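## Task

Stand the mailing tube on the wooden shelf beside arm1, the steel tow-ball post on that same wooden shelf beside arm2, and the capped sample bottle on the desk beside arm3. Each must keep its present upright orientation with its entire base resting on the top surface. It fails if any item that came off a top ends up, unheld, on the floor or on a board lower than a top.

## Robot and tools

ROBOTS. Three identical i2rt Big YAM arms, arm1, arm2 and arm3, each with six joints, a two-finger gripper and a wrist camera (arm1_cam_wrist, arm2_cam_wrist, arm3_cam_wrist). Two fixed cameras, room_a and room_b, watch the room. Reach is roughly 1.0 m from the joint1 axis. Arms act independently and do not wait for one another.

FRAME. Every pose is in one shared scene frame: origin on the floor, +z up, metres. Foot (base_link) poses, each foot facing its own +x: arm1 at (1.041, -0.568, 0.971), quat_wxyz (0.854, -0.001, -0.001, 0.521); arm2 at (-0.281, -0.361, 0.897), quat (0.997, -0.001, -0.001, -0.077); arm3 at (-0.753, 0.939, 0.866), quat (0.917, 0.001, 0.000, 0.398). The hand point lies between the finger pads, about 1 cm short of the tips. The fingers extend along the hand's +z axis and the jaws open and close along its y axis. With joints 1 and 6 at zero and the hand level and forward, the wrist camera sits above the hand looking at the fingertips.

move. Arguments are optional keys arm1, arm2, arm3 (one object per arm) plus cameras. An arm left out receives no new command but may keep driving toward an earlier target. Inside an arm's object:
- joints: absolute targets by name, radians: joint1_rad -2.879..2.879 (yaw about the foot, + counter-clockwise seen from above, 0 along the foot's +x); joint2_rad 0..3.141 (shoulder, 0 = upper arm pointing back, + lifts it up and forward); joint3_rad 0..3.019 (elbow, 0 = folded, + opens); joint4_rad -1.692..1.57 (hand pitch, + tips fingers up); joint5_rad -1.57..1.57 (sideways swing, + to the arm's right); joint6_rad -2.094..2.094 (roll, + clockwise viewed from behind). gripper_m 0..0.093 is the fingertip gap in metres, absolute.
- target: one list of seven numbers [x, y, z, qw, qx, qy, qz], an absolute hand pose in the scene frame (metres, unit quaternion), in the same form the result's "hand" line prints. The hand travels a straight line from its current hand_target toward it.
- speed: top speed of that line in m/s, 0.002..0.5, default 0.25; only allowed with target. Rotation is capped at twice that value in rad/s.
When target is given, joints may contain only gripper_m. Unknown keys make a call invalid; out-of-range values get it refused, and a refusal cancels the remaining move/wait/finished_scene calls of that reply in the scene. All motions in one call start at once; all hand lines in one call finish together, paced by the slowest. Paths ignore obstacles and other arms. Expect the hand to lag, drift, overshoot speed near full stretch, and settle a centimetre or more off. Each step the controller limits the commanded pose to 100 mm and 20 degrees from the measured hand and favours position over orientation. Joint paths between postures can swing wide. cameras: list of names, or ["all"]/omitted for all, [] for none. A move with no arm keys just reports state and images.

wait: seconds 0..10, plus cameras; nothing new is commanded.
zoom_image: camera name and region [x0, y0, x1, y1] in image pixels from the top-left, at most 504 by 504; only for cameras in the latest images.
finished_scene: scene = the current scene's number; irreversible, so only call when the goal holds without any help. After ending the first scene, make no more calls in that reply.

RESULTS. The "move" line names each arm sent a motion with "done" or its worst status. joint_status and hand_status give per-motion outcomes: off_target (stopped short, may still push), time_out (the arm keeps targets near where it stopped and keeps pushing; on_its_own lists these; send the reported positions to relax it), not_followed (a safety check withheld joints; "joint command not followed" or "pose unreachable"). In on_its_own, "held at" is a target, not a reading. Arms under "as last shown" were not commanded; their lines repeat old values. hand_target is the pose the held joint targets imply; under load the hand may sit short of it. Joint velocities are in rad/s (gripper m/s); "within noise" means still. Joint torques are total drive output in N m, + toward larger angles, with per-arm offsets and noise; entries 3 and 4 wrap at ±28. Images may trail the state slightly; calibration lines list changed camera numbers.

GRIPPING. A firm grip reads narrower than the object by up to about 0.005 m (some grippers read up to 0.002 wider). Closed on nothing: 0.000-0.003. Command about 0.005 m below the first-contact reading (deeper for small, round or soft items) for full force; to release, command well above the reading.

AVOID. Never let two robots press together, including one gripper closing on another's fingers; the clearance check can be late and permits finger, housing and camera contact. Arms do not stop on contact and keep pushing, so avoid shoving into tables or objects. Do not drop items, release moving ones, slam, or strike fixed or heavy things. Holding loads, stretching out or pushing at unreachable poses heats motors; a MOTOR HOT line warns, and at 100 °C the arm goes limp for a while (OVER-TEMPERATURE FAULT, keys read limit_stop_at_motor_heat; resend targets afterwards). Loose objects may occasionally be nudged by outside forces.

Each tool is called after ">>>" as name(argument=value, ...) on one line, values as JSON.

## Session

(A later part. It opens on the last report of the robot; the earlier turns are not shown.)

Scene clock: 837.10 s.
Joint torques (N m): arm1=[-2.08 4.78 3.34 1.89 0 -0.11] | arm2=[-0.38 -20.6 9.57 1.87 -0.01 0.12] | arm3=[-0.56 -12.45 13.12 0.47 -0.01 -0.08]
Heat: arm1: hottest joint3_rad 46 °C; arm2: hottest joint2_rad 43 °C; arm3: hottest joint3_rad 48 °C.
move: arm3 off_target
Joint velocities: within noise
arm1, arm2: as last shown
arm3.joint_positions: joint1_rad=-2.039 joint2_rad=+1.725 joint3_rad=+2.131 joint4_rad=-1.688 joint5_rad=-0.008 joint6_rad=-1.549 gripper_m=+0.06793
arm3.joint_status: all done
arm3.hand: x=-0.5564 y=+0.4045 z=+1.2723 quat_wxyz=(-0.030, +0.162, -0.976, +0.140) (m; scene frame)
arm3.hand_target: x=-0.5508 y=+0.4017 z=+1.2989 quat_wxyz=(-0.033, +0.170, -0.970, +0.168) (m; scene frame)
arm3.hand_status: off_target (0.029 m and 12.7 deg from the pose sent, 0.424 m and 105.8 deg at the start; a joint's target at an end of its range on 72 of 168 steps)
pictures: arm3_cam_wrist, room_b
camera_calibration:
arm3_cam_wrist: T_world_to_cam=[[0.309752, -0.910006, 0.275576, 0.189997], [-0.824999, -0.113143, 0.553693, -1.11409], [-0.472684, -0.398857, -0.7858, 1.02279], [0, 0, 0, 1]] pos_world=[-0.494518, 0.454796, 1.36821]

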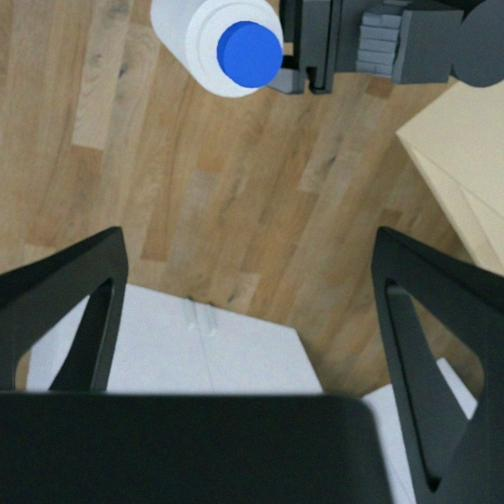

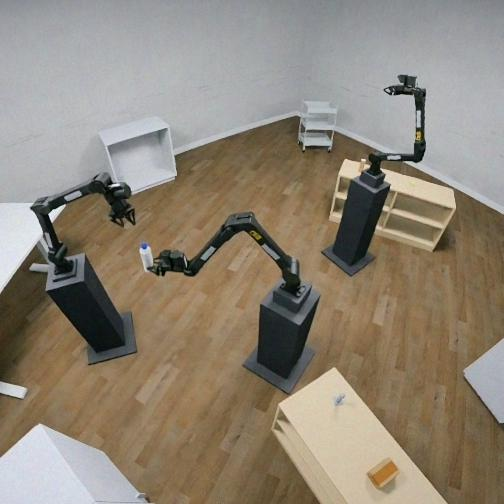

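>>> move(arm2={"target":[-0.532,0.384,0.94,0.414,-0.573,0.416,0.572],"speed":0.08}, cameras=["arm3_cam_wrist"])

>>> move(arm3={"target":[-0.545,0.34,1.16,0.0067,-0.1736,0.9848,-0.0321],"speed":0.12}, cameras=["arm3_cam_wrist"])

Scene clock: 847.97 s.
Joint torques (N m): arm1=[-2.08 4.78 3.33 1.89 0 -0.11] | arm2=[-0.79 -21.83 10.26 3.03 0.03 0.11] | arm3=[-0.67 -12.81 13.16 0.47 -0.02 -0.07]
Heat: arm1: hottest joint3_rad 45 °C; arm2: hottest joint2_rad 43 °C; arm3: hottest joint3_rad 50 °C.
move: arm2 off_target
Joint velocities: within noise
arm1, arm3: as last shown
arm2.joint_positions: joint1_rad=+2.062 joint2_rad=+2.312 joint3_rad=+1.278 joint4_rad=+0.968 joint5_rad=+0.010 joint6_rad=-0.005 gripper_m=+0.05316
arm2.joint_status: not commanded
arm2.hand: x=-0.5328 y=+0.3673 z=+0.9158 quat_wxyz=(-0.400, +0.595, -0.424, -0.554) (m; scene frame)
arm2.hand_target: x=-0.5314 y=+0.3824 z=+0.9403 quat_wxyz=(-0.414, +0.573, -0.416, -0.572) (m; scene frame)
arm2.hand_status: off_target (0.029 m and 3.8 deg from the pose sent, 0.037 m and 1.3 deg at the start)
arm3.joint_positions: joint1_rad=-2.039 joint2_rad=+1.725 joint3_rad=+2.131 joint4_rad=-1.688 joint5_rad=-0.007 joint6_rad=-1.550 gripper_m=+0.06793
arm3.hand: x=-0.5564 y=+0.4045 z=+1.2723 quat_wxyz=(-0.030, +0.163, -0.976, +0.140) (m; scene frame)
pictures: arm3_cam_wrist
camera_calibration:
arm3_cam_wrist: T_world_to_cam=[[0.310812, -0.909652, 0.275552, 0.190542], [-0.824531, -0.113835, 0.554248, -1.11432], [-0.472805, -0.399468, -0.785417, 1.0224], [0, 0, 0, 1]] pos_world=[-0.494617, 0.454895, 1.36811]

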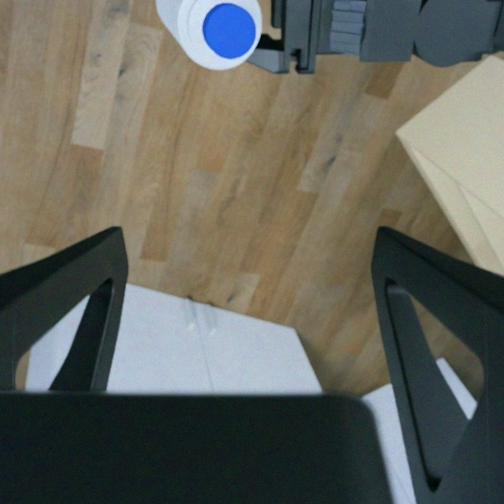

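Scene clock: 850.03 s.
Joint torques (N m): arm1=[-2.02 4.78 3.32 1.89 0 -0.11] | arm2=[-0.91 -21.77 10.13 3.06 0.03 0.12] | arm3=[-2.08 -16.79 13.19 0.01 -0.04 -0.08]
Heat: arm1: hottest joint3_rad 45 °C; arm2: hottest joint2_rad 43 °C; arm3: hottest joint3_rad 50 °C.
move: arm3 off_target
Joint velocities: within noise
arm1, arm2: as last shown
arm2.hand: x=-0.5328 y=+0.3673 z=+0.9159 quat_wxyz=(-0.400, +0.595, -0.424, -0.554) (m; scene frame)
arm2.hand_target: x=-0.5314 y=+0.3824 z=+0.9402 quat_wxyz=(-0.414, +0.573, -0.416, -0.572) (m; scene frame)
arm3.joint_positions: joint1_rad=-2.048 joint2_rad=+1.977 joint3_rad=+2.139 joint4_rad=-1.688 joint5_rad=-0.007 joint6_rad=-1.577 gripper_m=+0.06793
arm3.joint_status: not commanded
arm3.hand: x=-0.5436 y=+0.3530 z=+1.1298 quat_wxyz=(-0.007, +0.173, -0.985, +0.020) (m; scene frame)
arm3.hand_target: x=-0.5456 y=+0.3421 z=+1.1595 quat_wxyz=(-0.010, +0.173, -0.983, +0.053) (m; scene frame)
arm3.hand_status: off_target (0.033 m and 1.4 deg from the pose sent, 0.130 m and 12.7 deg at the start; a joint's target at an end of its range on 54 of 62 steps)
pictures: arm3_cam_wrist
camera_calibration:
arm3_cam_wrist: T_world_to_cam=[[0.34097, -0.939442, 0.0344771, 0.478185], [-0.771404, -0.258643, 0.581412, -0.981314], [-0.537286, -0.22484, -0.812878, 0.83027], [0, 0, 0, 1]] pos_world=[-0.473944, 0.382094, 1.22897]

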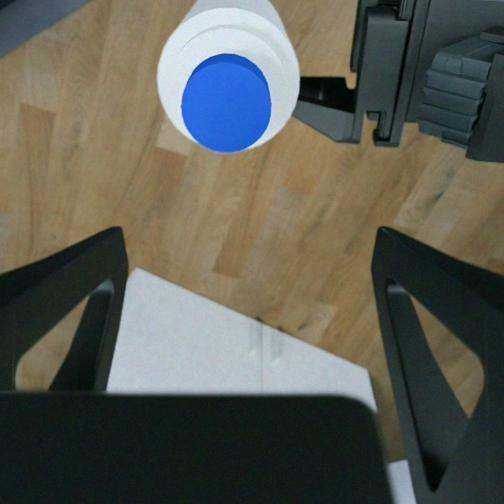

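>>> move(arm3={"target":[-0.533,0.360,1.095,0.0034,-0.1736,0.9848,-0.015],"speed":0.06}, cameras=["arm3_cam_wrist"])

Scene clock: 871.20 s.
Joint torques (N m): arm1=[-2.08 4.78 3.36 1.88 0.01 -0.11] | arm2=[-0.38 -21.95 10.13 3.06 0.05 0.16] | arm3=[-0.73 -17.26 7.82 0.73 -0.01 0.08]
Heat: arm1: hottest joint3_rad 43 °C; arm2: hottest joint2_rad 42 °C; arm3: hottest joint3_rad 53 °C.
move: arm3 done
Joint velocities: within noise
arm1, arm2: as last shown
arm3.joint_positions: joint1_rad=-2.034 joint2_rad=+1.977 joint3_rad=+2.032 joint4_rad=-1.611 joint5_rad=-0.006 joint6_rad=-1.565 gripper_m=+0.06793
arm3.joint_status: not commanded
arm3.hand: x=-0.5366 y=+0.3589 z=+1.0892 quat_wxyz=(-0.004, +0.174, -0.985, +0.005) (m; scene frame)
arm3.hand_target: x=-0.5329 y=+0.3600 z=+1.0950 quat_wxyz=(-0.003, +0.174, -0.985, +0.015) (m; scene frame)
arm3.hand_status: done (0.007 m and 1.1 deg from the pose sent, 0.037 m and 0.7 deg at the start)
pictures: arm3_cam_wrist
camera_calibration:
arm3_cam_wrist: T_world_to_cam=[[0.343684, -0.939074, 0.00469364, 0.516487], [-0.764362, -0.276832, 0.582335, -0.941538], [-0.545556, -0.203727, -0.812935, 0.790454], [0, 0, 0, 1]] pos_world=[-0.465948, 0.385408, 1.18845]

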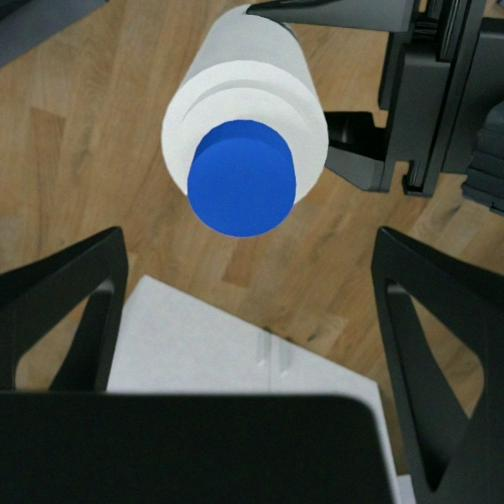

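>>> move(arm2={"joints":{"joint4_rad":0.99}}, arm3={"target":[-0.525,0.362,1.06,0.0034,-0.1736,0.9848,-0.015],"speed":0.05}, cameras=["arm3_cam_wrist","arm2_cam_wrist"])

Scene clock: 883.60 s.
Joint torques (N m): arm1=[-2.08 4.72 3.34 1.88 0 -0.11] | arm2=[-0.44 -21.89 9.96 3.03 0.04 0.15] | arm3=[-0.79 -17.08 7.8 0.77 -0.01 0.1]
Heat: arm1: hottest joint3_rad 43 °C; arm2: hottest joint2_rad 41 °C; arm3: hottest joint3_rad 52 °C.
move: arm2 done; arm3 done
Joint velocities: within noise
arm1: as last shown
arm2.joint_positions: joint1_rad=+2.062 joint2_rad=+2.312 joint3_rad=+1.278 joint4_rad=+0.968 joint5_rad=+0.010 joint6_rad=-0.005 gripper_m=+0.05316
arm2.joint_status: all done
arm2.hand: x=-0.5328 y=+0.3673 z=+0.9159 quat_wxyz=(-0.400, +0.595, -0.424, -0.554) (m; scene frame)
arm2.hand_target: x=-0.5314 y=+0.3824 z=+0.9403 quat_wxyz=(-0.414, +0.573, -0.416, -0.572) (m; scene frame)
arm2.hand_status: not commanded
arm3.joint_positions: joint1_rad=-2.021 joint2_rad=+1.977 joint3_rad=+1.943 joint4_rad=-1.520 joint5_rad=-0.006 joint6_rad=-1.552 gripper_m=+0.06793
arm3.joint_status: not commanded
arm3.hand: x=-0.5292 y=+0.3610 z=+1.0551 quat_wxyz=(-0.004, +0.174, -0.985, +0.006) (m; scene frame)
arm3.hand_target: x=-0.5249 y=+0.3620 z=+1.0599 quat_wxyz=(-0.003, +0.174, -0.985, +0.015) (m; scene frame)
arm3.hand_status: done (0.007 m and 1.0 deg from the pose sent, 0.032 m and 1.1 deg at the start)
pictures: arm2_cam_wrist, arm3_cam_wrist
camera_calibration:
arm2_cam_wrist: T_world_to_cam=[[0.945147, 0.326564, 0.00722032, 0.376437], [0.215488, -0.606753, -0.765124, 1.0401], [-0.245481, 0.724711, -0.643842, 0.313213], [0, 0, 0, 1]] pos_world=[-0.503029, 0.281163, 0.994745]
arm3_cam_wrist: T_world_to_cam=[[0.342954, -0.939332, 0.00610309, 0.514309], [-0.764772, -0.275437, 0.582458, -0.916229], [-0.545441, -0.204424, -0.812838, 0.767348], [0, 0, 0, 1]] pos_world=[-0.458548, 0.387608, 1.15426]

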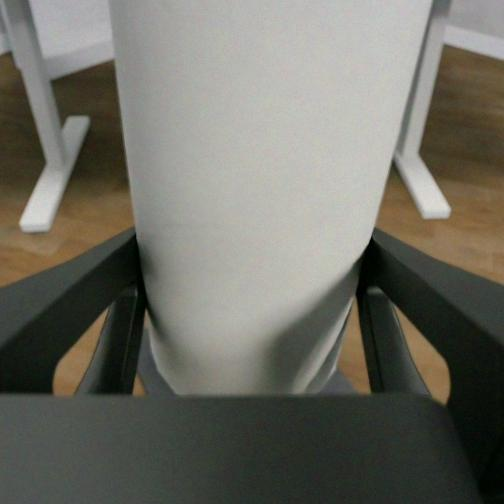

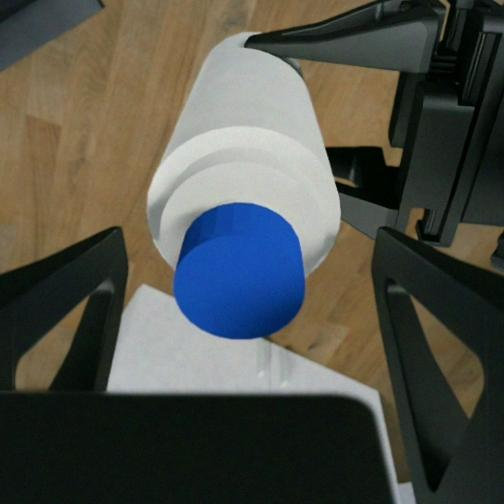

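>>> move(arm3={"target":[-0.526,0.365,1.020,0.0034,-0.1736,0.9848,-0.015],"speed":0.04}, cameras=["arm3_cam_wrist"])

Scene clock: 903.23 s.
Joint torques (N m): arm1=[-2.08 4.78 3.36 1.88 0 -0.11] | arm2=[-0.26 -21.77 10.21 3.03 0.04 0.13] | arm3=[-0.67 -17.08 7.71 0.76 -0.01 0.1]
Heat: arm1: hottest joint3_rad 42 °C; arm2: hottest joint2_rad 41 °C; arm3: hottest joint3_rad 52 °C.
move: arm3 done
Joint velocities: within noise
arm1, arm2: as last shown
arm3.joint_positions: joint1_rad=-2.021 joint2_rad=+1.977 joint3_rad=+1.839 joint4_rad=-1.416 joint5_rad=-0.006 joint6_rad=-1.552 gripper_m=+0.06793
arm3.joint_status: not commanded
arm3.hand: x=-0.5305 y=+0.3642 z=+1.0155 quat_wxyz=(-0.004, +0.174, -0.985, +0.006) (m; scene frame)
arm3.hand_target: x=-0.5259 y=+0.3651 z=+1.0200 quat_wxyz=(-0.003, +0.174, -0.985, +0.015) (m; scene frame)
arm3.hand_status: done (0.006 m and 1.0 deg from the pose sent, 0.036 m and 1.0 deg at the start)
pictures: arm3_cam_wrist
camera_calibration:
arm3_cam_wrist: T_world_to_cam=[[0.342594, -0.939461, 0.00649352, 0.517452], [-0.764945, -0.274927, 0.582473, -0.893572], [-0.545425, -0.204519, -0.812824, 0.735134], [0, 0, 0, 1]] pos_world=[-0.459848, 0.390808, 1.11466]

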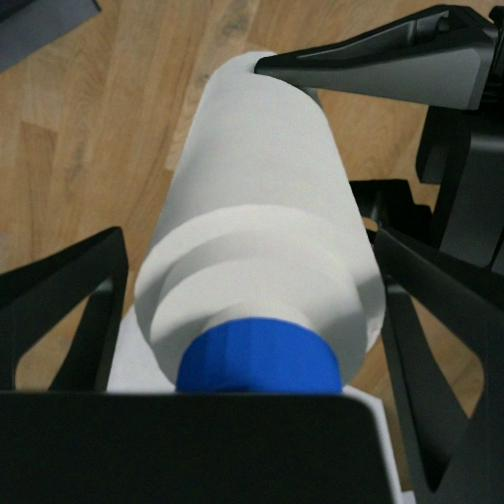

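>>> move(arm3={"joints":{"gripper_m":0.058}}, cameras=["arm3_cam_wrist"])

>>> move(arm3={"joints":{"gripper_m":0.053}}, cameras=[])

>>> move(arm3={"joints":{"gripper_m":0.048}}, cameras=["arm2_cam_wrist","arm3_cam_wrist"])

Scene clock: 916.97 s.
Joint torques (N m): arm1=[-2.02 4.78 3.33 1.87 0.01 -0.12] | arm2=[-0.5 -21.54 10.28 3.04 0.06 0.11] | arm3=[-0.62 -17.26 7.66 0.62 -0.03 0.09]
Heat: arm1: hottest joint3_rad 42 °C; arm2: hottest joint2_rad 41 °C; arm3: hottest joint3_rad 52 °C.
move: arm3 done
Joint velocities: within noise
arm1, arm2: as last shown
arm3.joint_positions: joint1_rad=-2.021 joint2_rad=+1.977 joint3_rad=+1.839 joint4_rad=-1.412 joint5_rad=-0.006 joint6_rad=-1.551 gripper_m=+0.05810
arm3.joint_status: all done
arm3.hand: x=-0.5301 y=+0.3634 z=+1.0155 quat_wxyz=(-0.004, +0.174, -0.985, +0.008) (m; scene frame)
arm3.hand_target: x=-0.5259 y=+0.3651 z=+1.0200 quat_wxyz=(-0.004, +0.174, -0.985, +0.015) (m; scene frame)
arm3.hand_status: not commanded
pictures: arm3_cam_wrist
camera_calibration:
arm3_cam_wrist: T_world_to_cam=[[0.342203, -0.939573, 0.00994136, 0.512932], [-0.765775, -0.272741, 0.582409, -0.894779], [-0.544505, -0.206915, -0.812835, 0.736594], [0, 0, 0, 1]] pos_world=[-0.459648, 0.390306, 1.11476]

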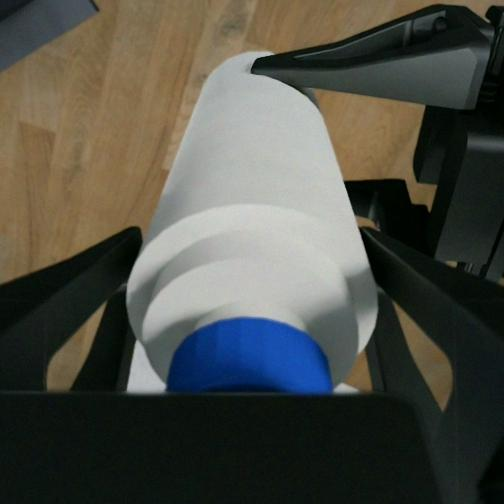

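Scene clock: 917.37 s.
Joint torques (N m): arm1=[-2.02 4.78 3.33 1.89 0 -0.11] | arm2=[-0.62 -21.25 10.25 3.19 -0.04 0.14] | arm3=[-0.73 -17.03 7.76 0.55 -0.03 0.11]
Heat: arm1: hottest joint3_rad 42 °C; arm2: hottest joint2_rad 41 °C; arm3: hottest joint3_rad 52 °C.
move: arm3 done
Joint velocities: within noise
arm1.joint_positions: joint1_rad=+0.008 joint2_rad=+0.416 joint3_rad=+1.666 joint4_rad=-1.463 joint5_rad=+0.002 joint6_rad=+0.012 gripper_m=+0.06991
arm1.joint_status: not commanded
arm1.hand: x=+1.0698 y=-0.5085 z=+1.6265 quat_wxyz=(-0.534, +0.404, -0.665, -0.331) (m; scene frame)
arm1.hand_target: x=+1.0706 y=-0.5078 z=+1.6251 quat_wxyz=(-0.537, +0.406, -0.664, -0.326) (m; scene frame)
arm1.hand_status: not commanded
arm2: as last shown
arm3.joint_positions: joint1_rad=-2.021 joint2_rad=+1.977 joint3_rad=+1.839 joint4_rad=-1.411 joint5_rad=-0.006 joint6_rad=-1.551 gripper_m=+0.05383
arm3.joint_status: all done
arm3.hand: x=-0.5300 y=+0.3631 z=+1.0155 quat_wxyz=(-0.004, +0.174, -0.985, +0.009) (m; scene frame)
arm3.hand_target: x=-0.5259 y=+0.3651 z=+1.0200 quat_wxyz=(-0.004, +0.174, -0.985, +0.015) (m; scene frame)
arm3.hand_status: not commanded
pictures: none
No camera images: "cameras" was empty.

Scene clock: 917.77 s.
Joint torques (N m): arm1=[-2.02 4.72 3.33 1.89 0 -0.12] | arm2=[-0.38 -21.54 10.14 3.04 0.03 0.13] | arm3=[-0.62 -16.97 7.75 0.51 -0.04 0.1]
Heat: arm1: hottest joint3_rad 42 °C; arm2: hottest joint2_rad 41 °C; arm3: hottest joint3_rad 52 °C.
move: arm3 off_target
Joint velocities: arm1=[within noise] | arm2=[within noise] | arm3=[0.005 -0.005 0.012 -0.002 -0.007 -0.183 0]
arm1, arm2: as last shown
arm3.joint_positions: joint1_rad=-2.021 joint2_rad=+1.977 joint3_rad=+1.839 joint4_rad=-1.411 joint5_rad=-0.006 joint6_rad=-1.551 gripper_m=+0.05348
arm3.joint_status: gripper_m off_target (ended at +0.05349, target +0.04800)
arm3.hand: x=-0.5300 y=+0.3631 z=+1.0155 quat_wxyz=(-0.004, +0.174, -0.985, +0.009) (m; scene frame)
arm3.hand_target: x=-0.5259 y=+0.3651 z=+1.0200 quat_wxyz=(-0.004, +0.174, -0.985, +0.015) (m; scene frame)
arm3.hand_status: not commanded
pictures: arm2_cam_wrist, arm3_cam_wrist
camera_calibration:
arm2_cam_wrist: T_world_to_cam=[[0.945147, 0.326564, 0.00722032, 0.376437], [0.215488, -0.606753, -0.765124, 1.0401], [-0.245481, 0.724711, -0.643842, 0.313213], [0, 0, 0, 1]] pos_world=[-0.503029, 0.281163, 0.994745]
arm3_cam_wrist: T_world_to_cam=[[0.34223, -0.93955, 0.0111279, 0.51139], [-0.766039, -0.272131, 0.582347, -0.895048], [-0.544116, -0.207821, -0.812864, 0.737172], [0, 0, 0, 1]] pos_world=[-0.459547, 0.390106, 1.11476]

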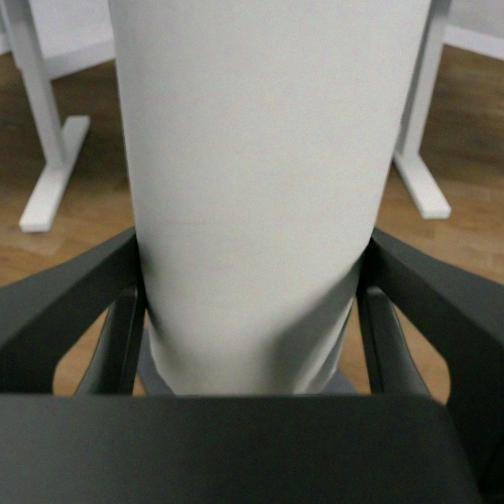

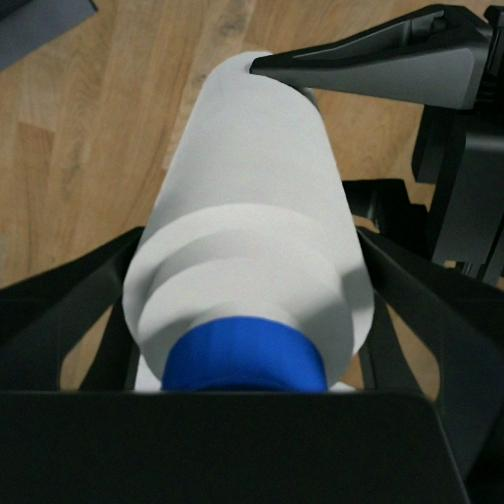

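Gripped. Arm2 release and back off along its hand axis.

>>> move(arm2={"joints":{"gripper_m":0.060}}, cameras=[])

>>> move(arm2={"joints":{"gripper_m":0.082}}, cameras=["arm2_cam_wrist","arm3_cam_wrist"])

Scene clock: 923.20 s.
Joint torques (N m): arm1=[-2.02 4.78 3.36 1.88 0 -0.11] | arm2=[-1.44 -21.42 10.3 2.95 0.04 0.12] | arm3=[-0.73 -17.2 7.72 0.53 -0.03 0.1]
Heat: arm1: hottest joint3_rad 42 °C; arm2: hottest joint2_rad 41 °C; arm3: hottest joint3_rad 52 °C.
move: arm2 done
Joint velocities: within noise
arm1: as last shown
arm2.joint_positions: joint1_rad=+2.062 joint2_rad=+2.312 joint3_rad=+1.278 joint4_rad=+0.970 joint5_rad=+0.010 joint6_rad=-0.005 gripper_m=+0.05982
arm2.joint_status: all done
arm2.hand: x=-0.5328 y=+0.3673 z=+0.9163 quat_wxyz=(-0.400, +0.594, -0.423, -0.554) (m; scene frame)
arm2.hand_target: x=-0.5314 y=+0.3824 z=+0.9403 quat_wxyz=(-0.414, +0.573, -0.416, -0.572) (m; scene frame)
arm2.hand_status: not commanded
arm3.joint_positions: joint1_rad=-2.021 joint2_rad=+1.977 joint3_rad=+1.839 joint4_rad=-1.411 joint5_rad=-0.005 joint6_rad=-1.551 gripper_m=+0.05346
arm3.joint_status: not commanded
arm3.hand: x=-0.5301 y=+0.3631 z=+1.0155 quat_wxyz=(-0.004, +0.173, -0.985, +0.009) (m; scene frame)
arm3.hand_target: x=-0.5260 y=+0.3650 z=+1.0200 quat_wxyz=(-0.003, +0.174, -0.985, +0.015) (m; scene frame)
arm3.hand_status: not commanded
pictures: none
No camera images: "cameras" was empty.

Scene clock: 923.77 s.
Joint torques (N m): arm1=[-2.02 4.78 3.32 1.87 0 -0.12] | arm2=[-0.5 -21.83 10.17 2.84 0.03 0.13] | arm3=[-0.67 -17.03 7.66 0.53 -0.03 0.09]
Heat: arm1: hottest joint3_rad 42 °C; arm2: hottest joint2_rad 41 °C; arm3: hottest joint3_rad 52 °C.
move: arm2 done
Joint velocities: within noise
arm1, arm3: as last shown
arm2.joint_positions: joint1_rad=+2.062 joint2_rad=+2.312 joint3_rad=+1.278 joint4_rad=+0.970 joint5_rad=+0.010 joint6_rad=-0.005 gripper_m=+0.08182
arm2.joint_status: all done
arm2.hand: x=-0.5328 y=+0.3673 z=+0.9163 quat_wxyz=(-0.400, +0.594, -0.423, -0.554) (m; scene frame)
arm2.hand_target: x=-0.5314 y=+0.3824 z=+0.9403 quat_wxyz=(-0.414, +0.573, -0.416, -0.572) (m; scene frame)
arm2.hand_status: not commanded
pictures: arm2_cam_wrist, arm3_cam_wrist
camera_calibration:
arm2_cam_wrist: T_world_to_cam=[[0.945159, 0.326532, 0.00721742, 0.376485], [0.214983, -0.605338, -0.766386, 1.04088], [-0.24588, 0.725908, -0.64234, 0.311445], [0, 0, 0, 1]] pos_world=[-0.503032, 0.281069, 0.995051]
arm3_cam_wrist: T_world_to_cam=[[0.341432, -0.939841, 0.0110677, 0.511205], [-0.766054, -0.271436, 0.582652, -0.895608], [-0.544597, -0.207414, -0.812646, 0.736468], [0, 0, 0, 1]] pos_world=[-0.459548, 0.390106, 1.11466]

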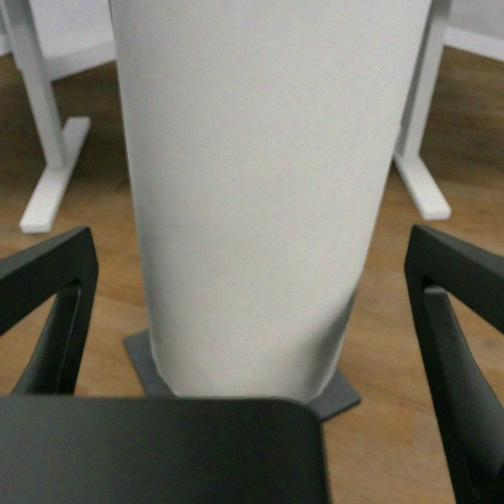

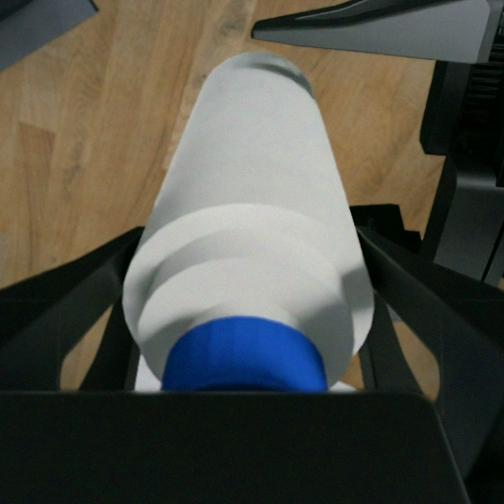

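>>> move(arm2={"target":[-0.476,0.218,0.925,0.41,-0.582,0.42,0.562],"speed":0.1}, cameras=["arm2_cam_wrist","arm3_cam_wrist"])

Scene clock: 932.77 s.
Joint torques (N m): arm1=[-2.02 4.78 3.34 1.88 0 -0.11] | arm2=[-0.03 -19.19 3.33 2.84 0.1 0.09] | arm3=[-0.73 -17.08 7.68 0.54 -0.03 0.08]
Heat: arm1: hottest joint3_rad 42 °C; arm2: hottest joint2_rad 42 °C; arm3: hottest joint3_rad 52 °C.
move: arm2 off_target
Joint velocities: within noise
arm1, arm3: as last shown
arm2.joint_positions: joint1_rad=+2.062 joint2_rad=+2.182 joint3_rad=+0.786 joint4_rad=+1.319 joint5_rad=+0.012 joint6_rad=-0.005 gripper_m=+0.08193
arm2.joint_status: not commanded
arm2.hand: x=-0.4790 y=+0.2146 z=+0.9030 quat_wxyz=(-0.398, +0.598, -0.426, -0.550) (m; scene frame)
arm2.hand_target: x=-0.4760 y=+0.2179 z=+0.9246 quat_wxyz=(-0.410, +0.582, -0.420, -0.562) (m; scene frame)
arm2.hand_status: off_target (0.022 m and 2.7 deg from the pose sent, 0.160 m and 2.0 deg at the start)
pictures: arm2_cam_wrist, arm3_cam_wrist
camera_calibration:
arm2_cam_wrist: T_world_to_cam=[[0.945867, 0.32447, 0.00742685, 0.37623], [0.21696, -0.615112, -0.758001, 0.922052], [-0.24138, 0.718579, -0.652211, 0.439568], [0, 0, 0, 1]] pos_world=[-0.449809, 0.129225, 0.982813]
arm3_cam_wrist: T_world_to_cam=[[0.341432, -0.939841, 0.0110677, 0.511205], [-0.766054, -0.271436, 0.582652, -0.895608], [-0.544597, -0.207414, -0.812646, 0.736468], [0, 0, 0, 1]] pos_world=[-0.459548, 0.390106, 1.11466]

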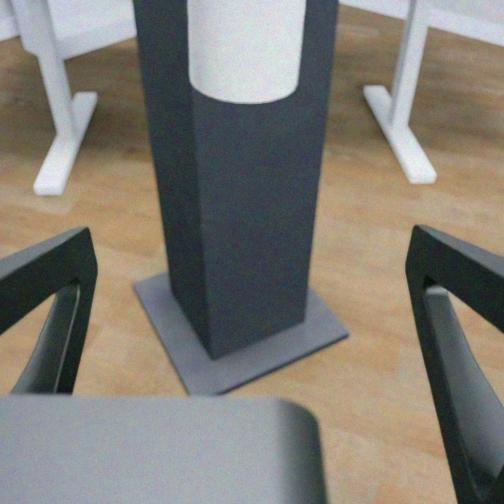

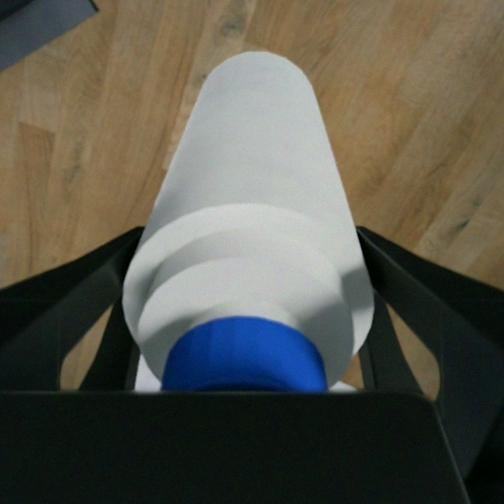

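>>> move(arm3={"target":[-0.535,0.375,1.09,0.0034,-0.1736,0.9848,-0.02],"speed":0.1}, cameras=["arm3_cam_wrist"])

>>> move(arm3={"joints":{"joint1_rad":0.845,"joint6_rad":0.0}}, arm2={"joints":{"joint2_rad":0.54,"joint3_rad":1.47,"joint4_rad":-1.352,"joint5_rad":0}}, cameras=["arm3_cam_wrist","room_a","room_b"])

Scene clock: 944.80 s.
Joint torques (N m): arm1=[-2.02 4.78 3.33 1.89 0 -0.11] | arm2=[0.26 -18.96 3.36 2.97 0.07 0.06] | arm3=[-1.38 -17.67 13.08 -0.32 -0.01 0.01]
Heat: arm1: hottest joint3_rad 41 °C; arm2: hottest joint2_rad 43 °C; arm3: hottest joint3_rad 52 °C.
move: arm3 off_target
Joint velocities: within noise
arm1, arm2: as last shown
arm2.hand: x=-0.4790 y=+0.2144 z=+0.9029 quat_wxyz=(-0.398, +0.598, -0.426, -0.550) (m; scene frame)
arm2.hand_target: x=-0.4760 y=+0.2180 z=+0.9246 quat_wxyz=(-0.410, +0.582, -0.420, -0.562) (m; scene frame)
arm3.joint_positions: joint1_rad=-2.021 joint2_rad=+1.927 joint3_rad=+1.847 joint4_rad=-1.534 joint5_rad=-0.004 joint6_rad=-1.551 gripper_m=+0.05346
arm3.joint_status: not commanded
arm3.hand: x=-0.5411 y=+0.3908 z=+1.0482 quat_wxyz=(+0.003, +0.173, -0.985, -0.023) (m; scene frame)
arm3.hand_target: x=-0.5359 y=+0.3776 z=+1.0900 quat_wxyz=(-0.003, +0.173, -0.985, +0.020) (m; scene frame)
arm3.hand_status: off_target (0.045 m and 4.9 deg from the pose sent, 0.076 m and 1.3 deg at the start)
pictures: arm3_cam_wrist
camera_calibration:
arm3_cam_wrist: T_world_to_cam=[[0.340983, -0.938575, -0.0529791, 0.607005], [-0.751709, -0.306069, 0.584171, -0.895824], [-0.564504, -0.159368, -0.8099, 0.730404], [0, 0, 0, 1]] pos_world=[-0.468062, 0.411939, 1.14703]

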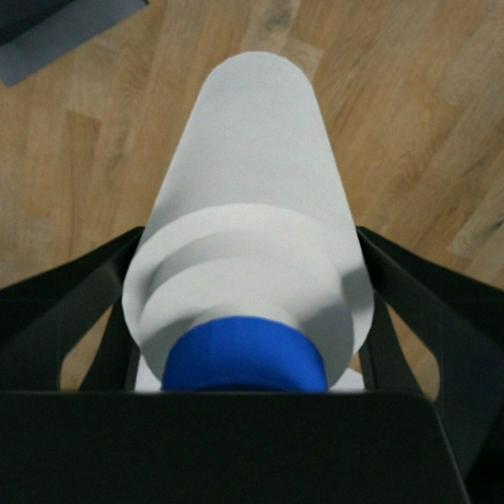

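Scene clock: 948.83 s.
Joint torques (N m): arm1=[-2.02 4.66 3.33 1.88 0 -0.11] | arm2=[-0.56 2.9 12.25 1.74 -0.17 0.09] | arm3=[-1.67 -17.79 11.6 -0.09 -0.06 0.11]
Heat: arm1: hottest joint3_rad 41 °C; arm2: hottest joint2_rad 43 °C; arm3: hottest joint3_rad 53 °C.
move: arm2 done; arm3 done
Joint velocities: within noise
arm1: as last shown
arm2.joint_positions: joint1_rad=+2.062 joint2_rad=+0.542 joint3_rad=+1.421 joint4_rad=-1.347 joint5_rad=+0.003 joint6_rad=-0.005 gripper_m=+0.08193
arm2.joint_status: all done
arm2.hand: x=-0.3453 y=-0.1734 z=+1.4633 quat_wxyz=(-0.305, +0.696, -0.492, -0.425) (m; scene frame)
arm2.hand_target: x=-0.3413 y=-0.1836 z=+1.4852 quat_wxyz=(-0.316, +0.685, -0.486, -0.441) (m; scene frame)
arm2.hand_status: not commanded
arm3.joint_positions: joint1_rad=+0.850 joint2_rad=+1.927 joint3_rad=+1.870 joint4_rad=-1.534 joint5_rad=-0.001 joint6_rad=-0.009 gripper_m=+0.05345
arm3.joint_status: all done
arm3.hand: x=-0.8109 y=+1.5299 z=+1.0594 quat_wxyz=(+0.007, +0.744, -0.668, +0.006) (m; scene frame)
arm3.hand_target: x=-0.8082 y=+1.5379 z=+1.0930 quat_wxyz=(-0.015, +0.739, -0.673, -0.018) (m; scene frame)
arm3.hand_status: not commanded
pictures: arm3_cam_wrist, room_a, room_b
led back after a hold (arm2 arm): the arm was led back toward your command in small steps, so it may still be short of it.
joint command not followed: on one or more control steps a check withheld the commanded joint targets of the arm2 arm, and it was not sent them on those steps.
cause: the commanded joint targets, or the way to them, would bring a part of the robot too close to another arm (this arm's fingers and the arm3 arm's wrist (the part past joint 4)).
camera_calibration:
arm3_cam_wrist: T_world_to_cam=[[0.994191, 0.10717, -0.00995692, 0.652931], [0.0915771, -0.793663, 0.601426, 0.654822], [0.0565523, -0.598844, -0.798866, 1.93297], [0, 0, 0, 1]] pos_world=[-0.818419, 1.60728, 1.15686]

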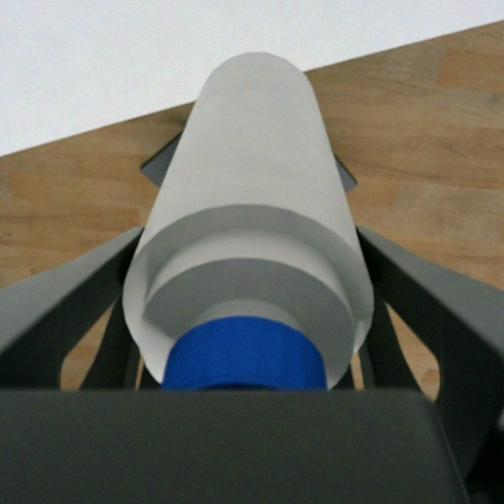

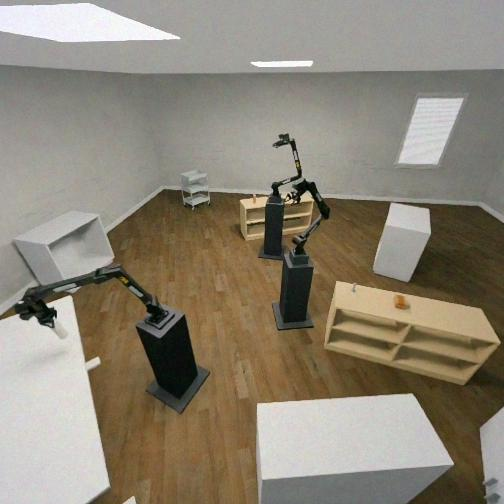

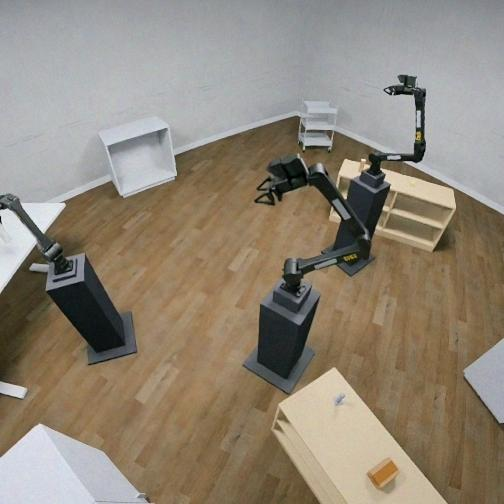

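>>> move(arm3={"target":[-0.815,1.63,0.98,0,-0.742,0.670,0],"speed":0.1}, arm2={"joints":{"joint1_rad":1.0}}, cameras=["arm3_cam_wrist"])

Scene clock: 961.27 s.
Joint torques (N m): arm1=[-2.02 4.78 3.33 1.87 0 -0.11] | arm2=[-0.38 2.67 11.96 1.61 -0.17 0.05] | arm3=[-1.79 -18.9 13.14 0.05 0.03 -0.02]
Heat: arm1: hottest joint3_rad 41 °C; arm2: hottest joint2_rad 42 °C; arm3: hottest joint3_rad 54 °C.
move: arm2 done; arm3 off_target
Joint velocities: within noise
arm1: as last shown
arm2.joint_positions: joint1_rad=+1.011 joint2_rad=+0.542 joint3_rad=+1.421 joint4_rad=-1.347 joint5_rad=+0.003 joint6_rad=-0.005 gripper_m=+0.08193
arm2.joint_status: all done
arm2.hand: x=-0.1509 y=-0.2116 z=+1.4636 quat_wxyz=(-0.478, +0.355, -0.774, -0.214) (m; scene frame)
arm2.hand_target: x=-0.1569 y=-0.2209 z=+1.4855 quat_wxyz=(-0.496, +0.346, -0.765, -0.221) (m; scene frame)
arm2.hand_status: not commanded
arm3.joint_positions: joint1_rad=+0.850 joint2_rad=+2.240 joint3_rad=+2.109 joint4_rad=-1.505 joint5_rad=-0.001 joint6_rad=-0.009 gripper_m=+0.05345
arm3.joint_status: not commanded
arm3.hand: x=-0.8188 y=+1.6082 z=+0.9556 quat_wxyz=(+0.022, +0.744, -0.668, +0.023) (m; scene frame)
arm3.hand_target: x=-0.8147 y=+1.6280 z=+0.9803 quat_wxyz=(+0.000, +0.742, -0.670, +0.000) (m; scene frame)
arm3.hand_status: off_target (0.033 m and 3.7 deg from the pose sent, 0.128 m and 1.1 deg at the start)
pictures: arm3_cam_wrist
camera_calibration:
arm3_cam_wrist: T_world_to_cam=[[0.994229, 0.106771, -0.0103974, 0.652517], [0.0888885, -0.765672, 0.63706, 0.698926], [0.0600588, -0.634308, -0.770744, 1.93042], [0, 0, 0, 1]] pos_world=[-0.826817, 1.68996, 1.04939]

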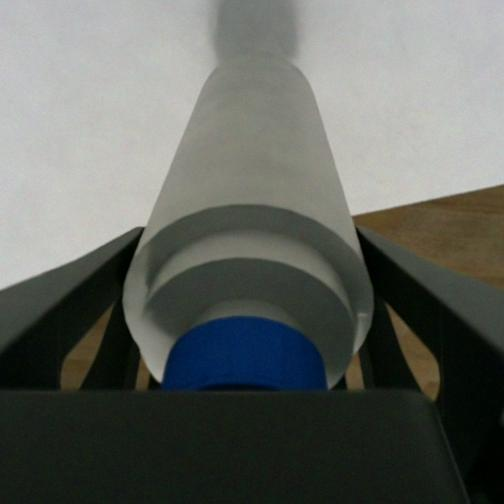

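>>> move(arm3={"target":[-0.815,1.63,0.935,0.018,-0.743,0.669,0.018],"speed":0.05}, cameras=["arm3_cam_wrist"])

>>> move(arm3={"target":[-0.815,1.63,0.928,0.018,-0.743,0.669,0.018],"speed":0.03}, cameras=["arm3_cam_wrist"])

Scene clock: 978.27 s.
Joint torques (N m): arm1=[-2.02 4.72 3.34 1.89 0 -0.11] | arm2=[-0.67 2.61 12.22 1.73 -0.11 0.04] | arm3=[-1.85 -19.72 7.72 0.91 0.09 -0.06]
Heat: arm1: hottest joint3_rad 41 °C; arm2: hottest joint2_rad 41 °C; arm3: hottest joint3_rad 55 °C.
move: arm3 done
Joint velocities: within noise
arm1.joint_positions: joint1_rad=+0.008 joint2_rad=+0.416 joint3_rad=+1.666 joint4_rad=-1.463 joint5_rad=+0.002 joint6_rad=+0.012 gripper_m=+0.06991
arm1.joint_status: not commanded
arm1.hand: x=+1.0698 y=-0.5085 z=+1.6265 quat_wxyz=(-0.534, +0.404, -0.665, -0.331) (m; scene frame)
arm1.hand_target: x=+1.0706 y=-0.5078 z=+1.6251 quat_wxyz=(-0.537, +0.406, -0.664, -0.326) (m; scene frame)
arm1.hand_status: not commanded
arm2: as last shown
arm3.joint_positions: joint1_rad=+0.850 joint2_rad=+2.240 joint3_rad=+2.038 joint4_rad=-1.339 joint5_rad=-0.001 joint6_rad=-0.009 gripper_m=+0.05345
arm3.joint_status: not commanded
arm3.hand: x=-0.8207 y=+1.6273 z=+0.9285 quat_wxyz=(-0.010, +0.744, -0.668, -0.012) (m; scene frame)
arm3.hand_target: x=-0.8150 y=+1.6300 z=+0.9349 quat_wxyz=(-0.018, +0.743, -0.669, -0.018) (m; scene frame)
arm3.hand_status: done (0.009 m and 1.1 deg from the pose sent, 0.030 m and 6.6 deg at the start)
pictures: arm3_cam_wrist
camera_calibration:
arm3_cam_wrist: T_world_to_cam=[[0.994158, 0.107543, -0.00919419, 0.64955], [0.0941686, -0.822577, 0.560803, 0.898749], [0.0527475, -0.558392, -0.827898, 1.84525], [0, 0, 0, 1]] pos_world=[-0.827722, 1.69981, 1.02963]

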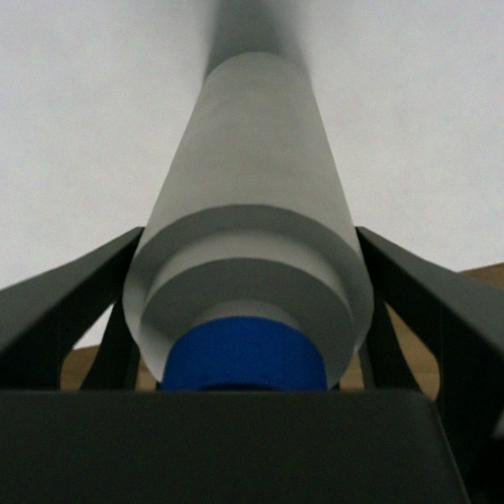

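Scene clock: 979.23 s.
Joint torques (N m): arm1=[-2.08 4.78 3.33 1.88 0 -0.11] | arm2=[-0.97 2.26 12.07 1.68 -0.18 0.08] | arm3=[-2.08 -19.72 7.76 0.95 0.08 -0.06]
Heat: arm1: hottest joint3_rad 41 °C; arm2: hottest joint2_rad 40 °C; arm3: hottest joint3_rad 55 °C.
move: arm3 done
Joint velocities: within noise
arm1, arm2: as last shown
arm3.joint_positions: joint1_rad=+0.850 joint2_rad=+2.240 joint3_rad=+2.027 joint4_rad=-1.324 joint5_rad=-0.001 joint6_rad=-0.009 gripper_m=+0.05345
arm3.joint_status: not commanded
arm3.hand: x=-0.8207 y=+1.6276 z=+0.9245 quat_wxyz=(-0.011, +0.744, -0.668, -0.014) (m; scene frame)
arm3.hand_target: x=-0.8150 y=+1.6300 z=+0.9279 quat_wxyz=(-0.018, +0.743, -0.669, -0.018) (m; scene frame)
arm3.hand_status: done (0.007 m and 0.9 deg from the pose sent, 0.006 m and 1.1 deg at the start)
pictures: arm3_cam_wrist
camera_calibration:
arm3_cam_wrist: T_world_to_cam=[[0.994154, 0.107588, -0.00906333, 0.649324], [0.0943732, -0.825116, 0.557025, 0.908969], [0.0524511, -0.554624, -0.830446, 1.83812], [0, 0, 0, 1]] pos_world=[-0.827722, 1.69961, 1.02603]

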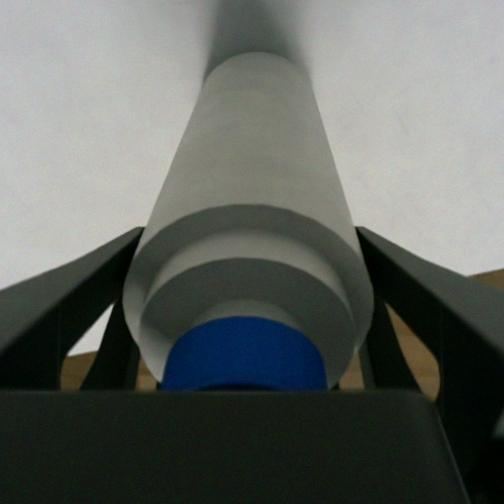

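>>> move(arm3={"target":[-0.815,1.63,0.922,0.006,-0.743,0.669,0.006],"speed":0.03}, cameras=["arm3_cam_wrist"])

>>> move(arm3={"target":[-0.815,1.63,0.916,0.006,-0.743,0.669,0.006],"speed":0.03}, cameras=["arm3_cam_wrist"])

Scene clock: 986.80 s.
Joint torques (N m): arm1=[-2.08 4.72 3.34 1.87 0 -0.11] | arm2=[-0.79 3.31 12.33 1.69 -0.18 0.06] | arm3=[-1.85 -18.73 10.26 -0.01 0.03 -0.06]
Heat: arm1: hottest joint3_rad 41 °C; arm2: hottest joint3_rad 41 °C; arm3: hottest joint3_rad 55 °C.
move: arm3 off_target
Joint velocities: within noise
arm1, arm2: as last shown
arm3.joint_positions: joint1_rad=+0.850 joint2_rad=+2.254 joint3_rad=+2.027 joint4_rad=-1.344 joint5_rad=-0.001 joint6_rad=-0.009 gripper_m=+0.05345
arm3.joint_status: not commanded
arm3.hand: x=-0.8201 y=+1.6214 z=+0.9154 quat_wxyz=(+0.000, +0.744, -0.668, -0.001) (m; scene frame)
arm3.hand_target: x=-0.8149 y=+1.6296 z=+0.9221 quat_wxyz=(-0.006, +0.743, -0.669, -0.006) (m; scene frame)
arm3.hand_status: off_target (0.012 m and 0.9 deg from the pose sent, 0.007 m and 1.1 deg at the start)
pictures: arm3_cam_wrist
camera_calibration:
arm3_cam_wrist: T_world_to_cam=[[0.99418, 0.107323, -0.00937249, 0.650106], [0.0924841, -0.805619, 0.585171, 0.849933], [0.0552516, -0.582632, -0.810856, 1.85682], [0, 0, 0, 1]] pos_world=[-0.82752, 1.69679, 1.01435]

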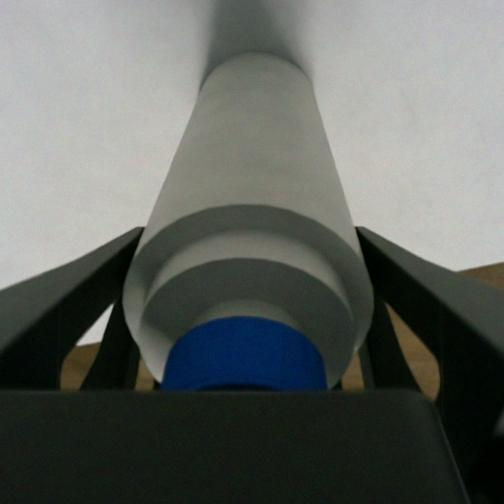

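Scene clock: 987.77 s.
Joint torques (N m): arm1=[-2.08 4.78 3.32 1.89 0 -0.11] | arm2=[-0.91 2.78 12.18 1.72 -0.15 0.08] | arm3=[-1.73 -18.32 9.7 0.49 0.03 -0.05]
Heat: arm1: hottest joint3_rad 41 °C; arm2: hottest joint3_rad 41 °C; arm3: hottest joint3_rad 55 °C.
move: arm3 done
Joint velocities: within noise
arm1, arm2: as last shown
arm3.joint_positions: joint1_rad=+0.850 joint2_rad=+2.254 joint3_rad=+2.027 joint4_rad=-1.344 joint5_rad=-0.001 joint6_rad=-0.009 gripper_m=+0.05345
arm3.joint_status: not commanded
arm3.hand: x=-0.8201 y=+1.6214 z=+0.9154 quat_wxyz=(+0.000, +0.744, -0.668, -0.001) (m; scene frame)
arm3.hand_target: x=-0.8149 y=+1.6297 z=+0.9161 quat_wxyz=(-0.006, +0.743, -0.669, -0.006) (m; scene frame)
arm3.hand_status: done (0.010 m and 0.9 deg from the pose sent, 0.010 m and 0.9 deg at the start)
pictures: arm3_cam_wrist
camera_calibration:
arm3_cam_wrist: T_world_to_cam=[[0.99418, 0.107323, -0.00937249, 0.650106], [0.0924841, -0.805619, 0.585171, 0.849933], [0.0552516, -0.582632, -0.810856, 1.85682], [0, 0, 0, 1]] pos_world=[-0.82752, 1.69679, 1.01435]

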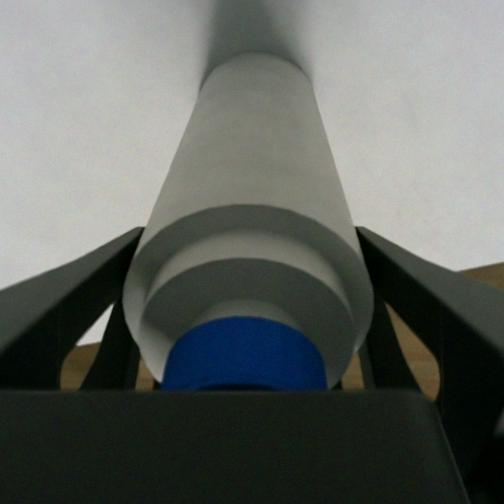

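Hand is vertical. Continue down.

>>> move(arm3={"target":[-0.815,1.63,0.908,0.006,-0.743,0.669,0.006],"speed":0.03}, cameras=["arm3_cam_wrist"])

>>> move(arm3={"target":[-0.815,1.63,0.902,0.006,-0.743,0.669,0.006],"speed":0.03}, cameras=["arm3_cam_wrist"])

Scene clock: 1000.07 s.
Joint torques (N m): arm1=[-2.08 4.84 3.33 1.87 0.01 -0.11] | arm2=[-0.44 2.9 12.26 1.8 -0.18 0.05] | arm3=[-1.85 -17.9 8.9 0.94 0.03 -0.06]
Heat: arm1: hottest joint3_rad 41 °C; arm2: hottest joint3_rad 41 °C; arm3: hottest joint3_rad 55 °C.
move: arm3 off_target
Joint velocities: within noise
arm1, arm2: as last shown
arm3.joint_positions: joint1_rad=+0.850 joint2_rad=+2.254 joint3_rad=+2.027 joint4_rad=-1.338 joint5_rad=-0.001 joint6_rad=-0.009 gripper_m=+0.05345
arm3.joint_status: not commanded
arm3.hand: x=-0.8203 y=+1.6230 z=+0.9151 quat_wxyz=(-0.002, +0.744, -0.668, -0.004) (m; scene frame)
arm3.hand_target: x=-0.8149 y=+1.6297 z=+0.9081 quat_wxyz=(-0.006, +0.743, -0.669, -0.006) (m; scene frame)
arm3.hand_status: off_target (0.011 m and 0.5 deg from the pose sent, 0.012 m and 0.9 deg at the start)
pictures: arm3_cam_wrist
camera_calibration:
arm3_cam_wrist: T_world_to_cam=[[0.994177, 0.107353, -0.00939762, 0.650061], [0.0928782, -0.809366, 0.579914, 0.862739], [0.0546491, -0.57741, -0.814624, 1.85208], [0, 0, 0, 1]] pos_world=[-0.82762, 1.6979, 1.01455]

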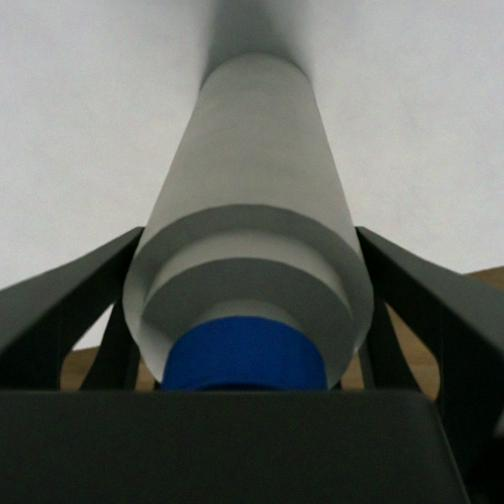

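Scene clock: 1001.03 s.
Joint torques (N m): arm1=[-2.02 4.72 3.33 1.89 0.01 -0.11] | arm2=[-0.21 3.08 12.05 1.76 -0.17 0.05] | arm3=[-1.73 -17.61 8.28 0.92 0.02 -0.07]
Heat: arm1: hottest joint3_rad 41 °C; arm2: hottest joint3_rad 41 °C; arm3: hottest joint3_rad 55 °C.
move: arm3 off_target
Joint velocities: within noise
arm1, arm2: as last shown
arm3.joint_positions: joint1_rad=+0.850 joint2_rad=+2.255 joint3_rad=+2.027 joint4_rad=-1.325 joint5_rad=-0.001 joint6_rad=-0.009 gripper_m=+0.05345
arm3.joint_status: not commanded
arm3.hand: x=-0.8206 y=+1.6261 z=+0.9147 quat_wxyz=(-0.006, +0.744, -0.668, -0.008) (m; scene frame)
arm3.hand_target: x=-0.8150 y=+1.6296 z=+0.9020 quat_wxyz=(-0.006, +0.743, -0.669, -0.006) (m; scene frame)
arm3.hand_status: off_target (0.014 m and 0.3 deg from the pose sent, 0.016 m and 0.5 deg at the start)
pictures: arm3_cam_wrist
camera_calibration:
arm3_cam_wrist: T_world_to_cam=[[0.99417, 0.107431, -0.00920915, 0.649741], [0.093474, -0.816126, 0.570263, 0.885713], [0.0537482, -0.5678, -0.82141, 1.84335], [0, 0, 0, 1]] pos_world=[-0.827821, 1.6997, 1.01504]

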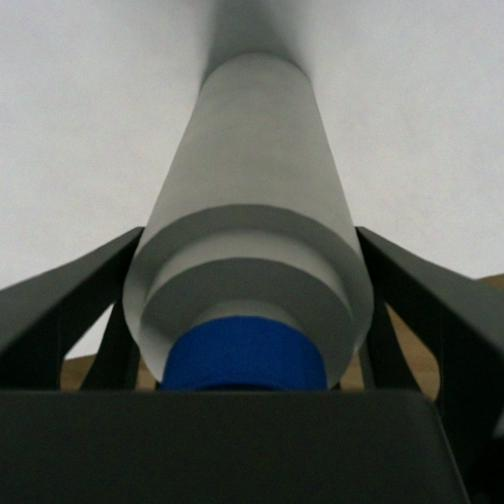

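>>> move(arm3={"target":[-0.817,1.627,0.911,0.002,-0.743,0.669,0.002],"speed":0.03}, cameras=[])

>>> move(arm3={"joints":{"gripper_m":0.0555}}, cameras=["arm3_cam_wrist"])

>>> move(arm3={"joints":{"gripper_m":0.06}}, cameras=["arm3_cam_wrist"])

Scene clock: 1020.10 s.
Joint torques (N m): arm1=[-2.2 4.72 3.33 1.88 0 -0.11] | arm2=[-1.08 2.78 12.31 1.66 -0.13 0.08] | arm3=[-1.67 -18.08 9.24 -0.13 0.01 -0.02]
Heat: arm1: hottest joint3_rad 41 °C; arm2: hottest joint3_rad 42 °C; arm3: hottest joint3_rad 54 °C.
move: arm3 done
Joint velocities: within noise
arm1, arm2: as last shown
arm3.joint_positions: joint1_rad=+0.850 joint2_rad=+2.255 joint3_rad=+2.027 joint4_rad=-1.330 joint5_rad=-0.001 joint6_rad=-0.009 gripper_m=+0.05345
arm3.joint_status: not commanded
arm3.hand: x=-0.8205 y=+1.6249 z=+0.9147 quat_wxyz=(-0.004, +0.744, -0.668, -0.006) (m; scene frame)
arm3.hand_target: x=-0.8170 y=+1.6268 z=+0.9109 quat_wxyz=(-0.002, +0.743, -0.669, -0.002) (m; scene frame)
arm3.hand_status: done (0.005 m and 0.6 deg from the pose sent, 0.005 m and 0.9 deg at the start)
pictures: none
No camera images: "cameras" was empty.

Scene clock: 1020.40 s.
Joint torques (N m): arm1=[-2.08 4.84 3.34 1.89 0 -0.11] | arm2=[-1.14 3.31 12.03 1.81 -0.17 0.1] | arm3=[-1.49 -17.9 9.24 -0.1 0 -0.02]
Heat: arm1: hottest joint3_rad 41 °C; arm2: hottest joint3_rad 42 °C; arm3: hottest joint3_rad 54 °C.
move: arm3 done
Joint velocities: within noise
arm1: as last shown
arm2.joint_positions: joint1_rad=+1.011 joint2_rad=+0.542 joint3_rad=+1.421 joint4_rad=-1.347 joint5_rad=+0.003 joint6_rad=-0.005 gripper_m=+0.08193
arm2.joint_status: not commanded
arm2.hand: x=-0.1509 y=-0.2116 z=+1.4636 quat_wxyz=(-0.478, +0.355, -0.774, -0.214) (m; scene frame)
arm2.hand_target: x=-0.1569 y=-0.2209 z=+1.4855 quat_wxyz=(-0.496, +0.346, -0.765, -0.221) (m; scene frame)
arm2.hand_status: not commanded
arm3.joint_positions: joint1_rad=+0.850 joint2_rad=+2.255 joint3_rad=+2.027 joint4_rad=-1.331 joint5_rad=-0.001 joint6_rad=-0.009 gripper_m=+0.05538
arm3.joint_status: all done
arm3.hand: x=-0.8204 y=+1.6247 z=+0.9146 quat_wxyz=(-0.004, +0.744, -0.668, -0.006) (m; scene frame)
arm3.hand_target: x=-0.8170 y=+1.6269 z=+0.9109 quat_wxyz=(-0.002, +0.743, -0.669, -0.002) (m; scene frame)
arm3.hand_status: not commanded
pictures: arm3_cam_wrist
camera_calibration:
arm3_cam_wrist: T_world_to_cam=[[0.994175, 0.10737, -0.00932033, 0.649945], [0.093181, -0.81289, 0.574915, 0.874871], [0.0541521, -0.572435, -0.81816, 1.84739], [0, 0, 0, 1]] pos_world=[-0.827721, 1.6989, 1.01454]

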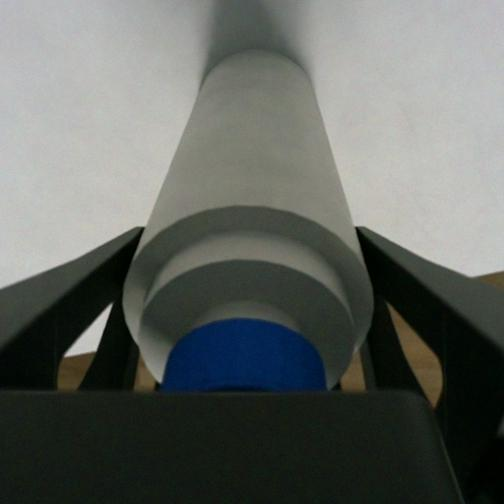

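Scene clock: 1020.80 s.
Joint torques (N m): arm1=[-2.02 4.66 3.33 1.89 0 -0.11] | arm2=[-0.79 2.73 12.08 1.65 -0.17 0.06] | arm3=[-1.55 -18.26 9.2 -0.06 0 -0.04]
Heat: arm1: hottest joint3_rad 41 °C; arm2: hottest joint3_rad 42 °C; arm3: hottest joint3_rad 54 °C.
move: arm3 done
Joint velocities: within noise
arm1.joint_positions: joint1_rad=+0.008 joint2_rad=+0.416 joint3_rad=+1.666 joint4_rad=-1.463 joint5_rad=+0.002 joint6_rad=+0.012 gripper_m=+0.06991
arm1.joint_status: not commanded
arm1.hand: x=+1.0698 y=-0.5085 z=+1.6265 quat_wxyz=(-0.534, +0.404, -0.665, -0.331) (m; scene frame)
arm1.hand_target: x=+1.0706 y=-0.5078 z=+1.6251 quat_wxyz=(-0.537, +0.406, -0.664, -0.326) (m; scene frame)
arm1.hand_status: not commanded
arm2: as last shown
arm3.joint_positions: joint1_rad=+0.850 joint2_rad=+2.259 joint3_rad=+2.027 joint4_rad=-1.332 joint5_rad=-0.001 joint6_rad=-0.009 gripper_m=+0.05986
arm3.joint_status: all done
arm3.hand: x=-0.8204 y=+1.6240 z=+0.9121 quat_wxyz=(-0.002, +0.744, -0.668, -0.004) (m; scene frame)
arm3.hand_target: x=-0.8170 y=+1.6269 z=+0.9109 quat_wxyz=(-0.002, +0.743, -0.669, -0.002) (m; scene frame)
arm3.hand_status: not commanded
pictures: arm3_cam_wrist
camera_calibration:
arm3_cam_wrist: T_world_to_cam=[[0.994177, 0.107353, -0.00931382, 0.649963], [0.0928694, -0.809786, 0.579329, 0.866375], [0.0546505, -0.576821, -0.81504, 1.84961], [0, 0, 0, 1]] pos_world=[-0.82772, 1.6987, 1.01165]

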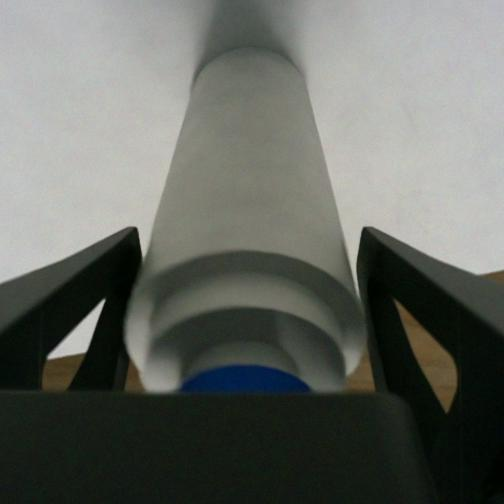

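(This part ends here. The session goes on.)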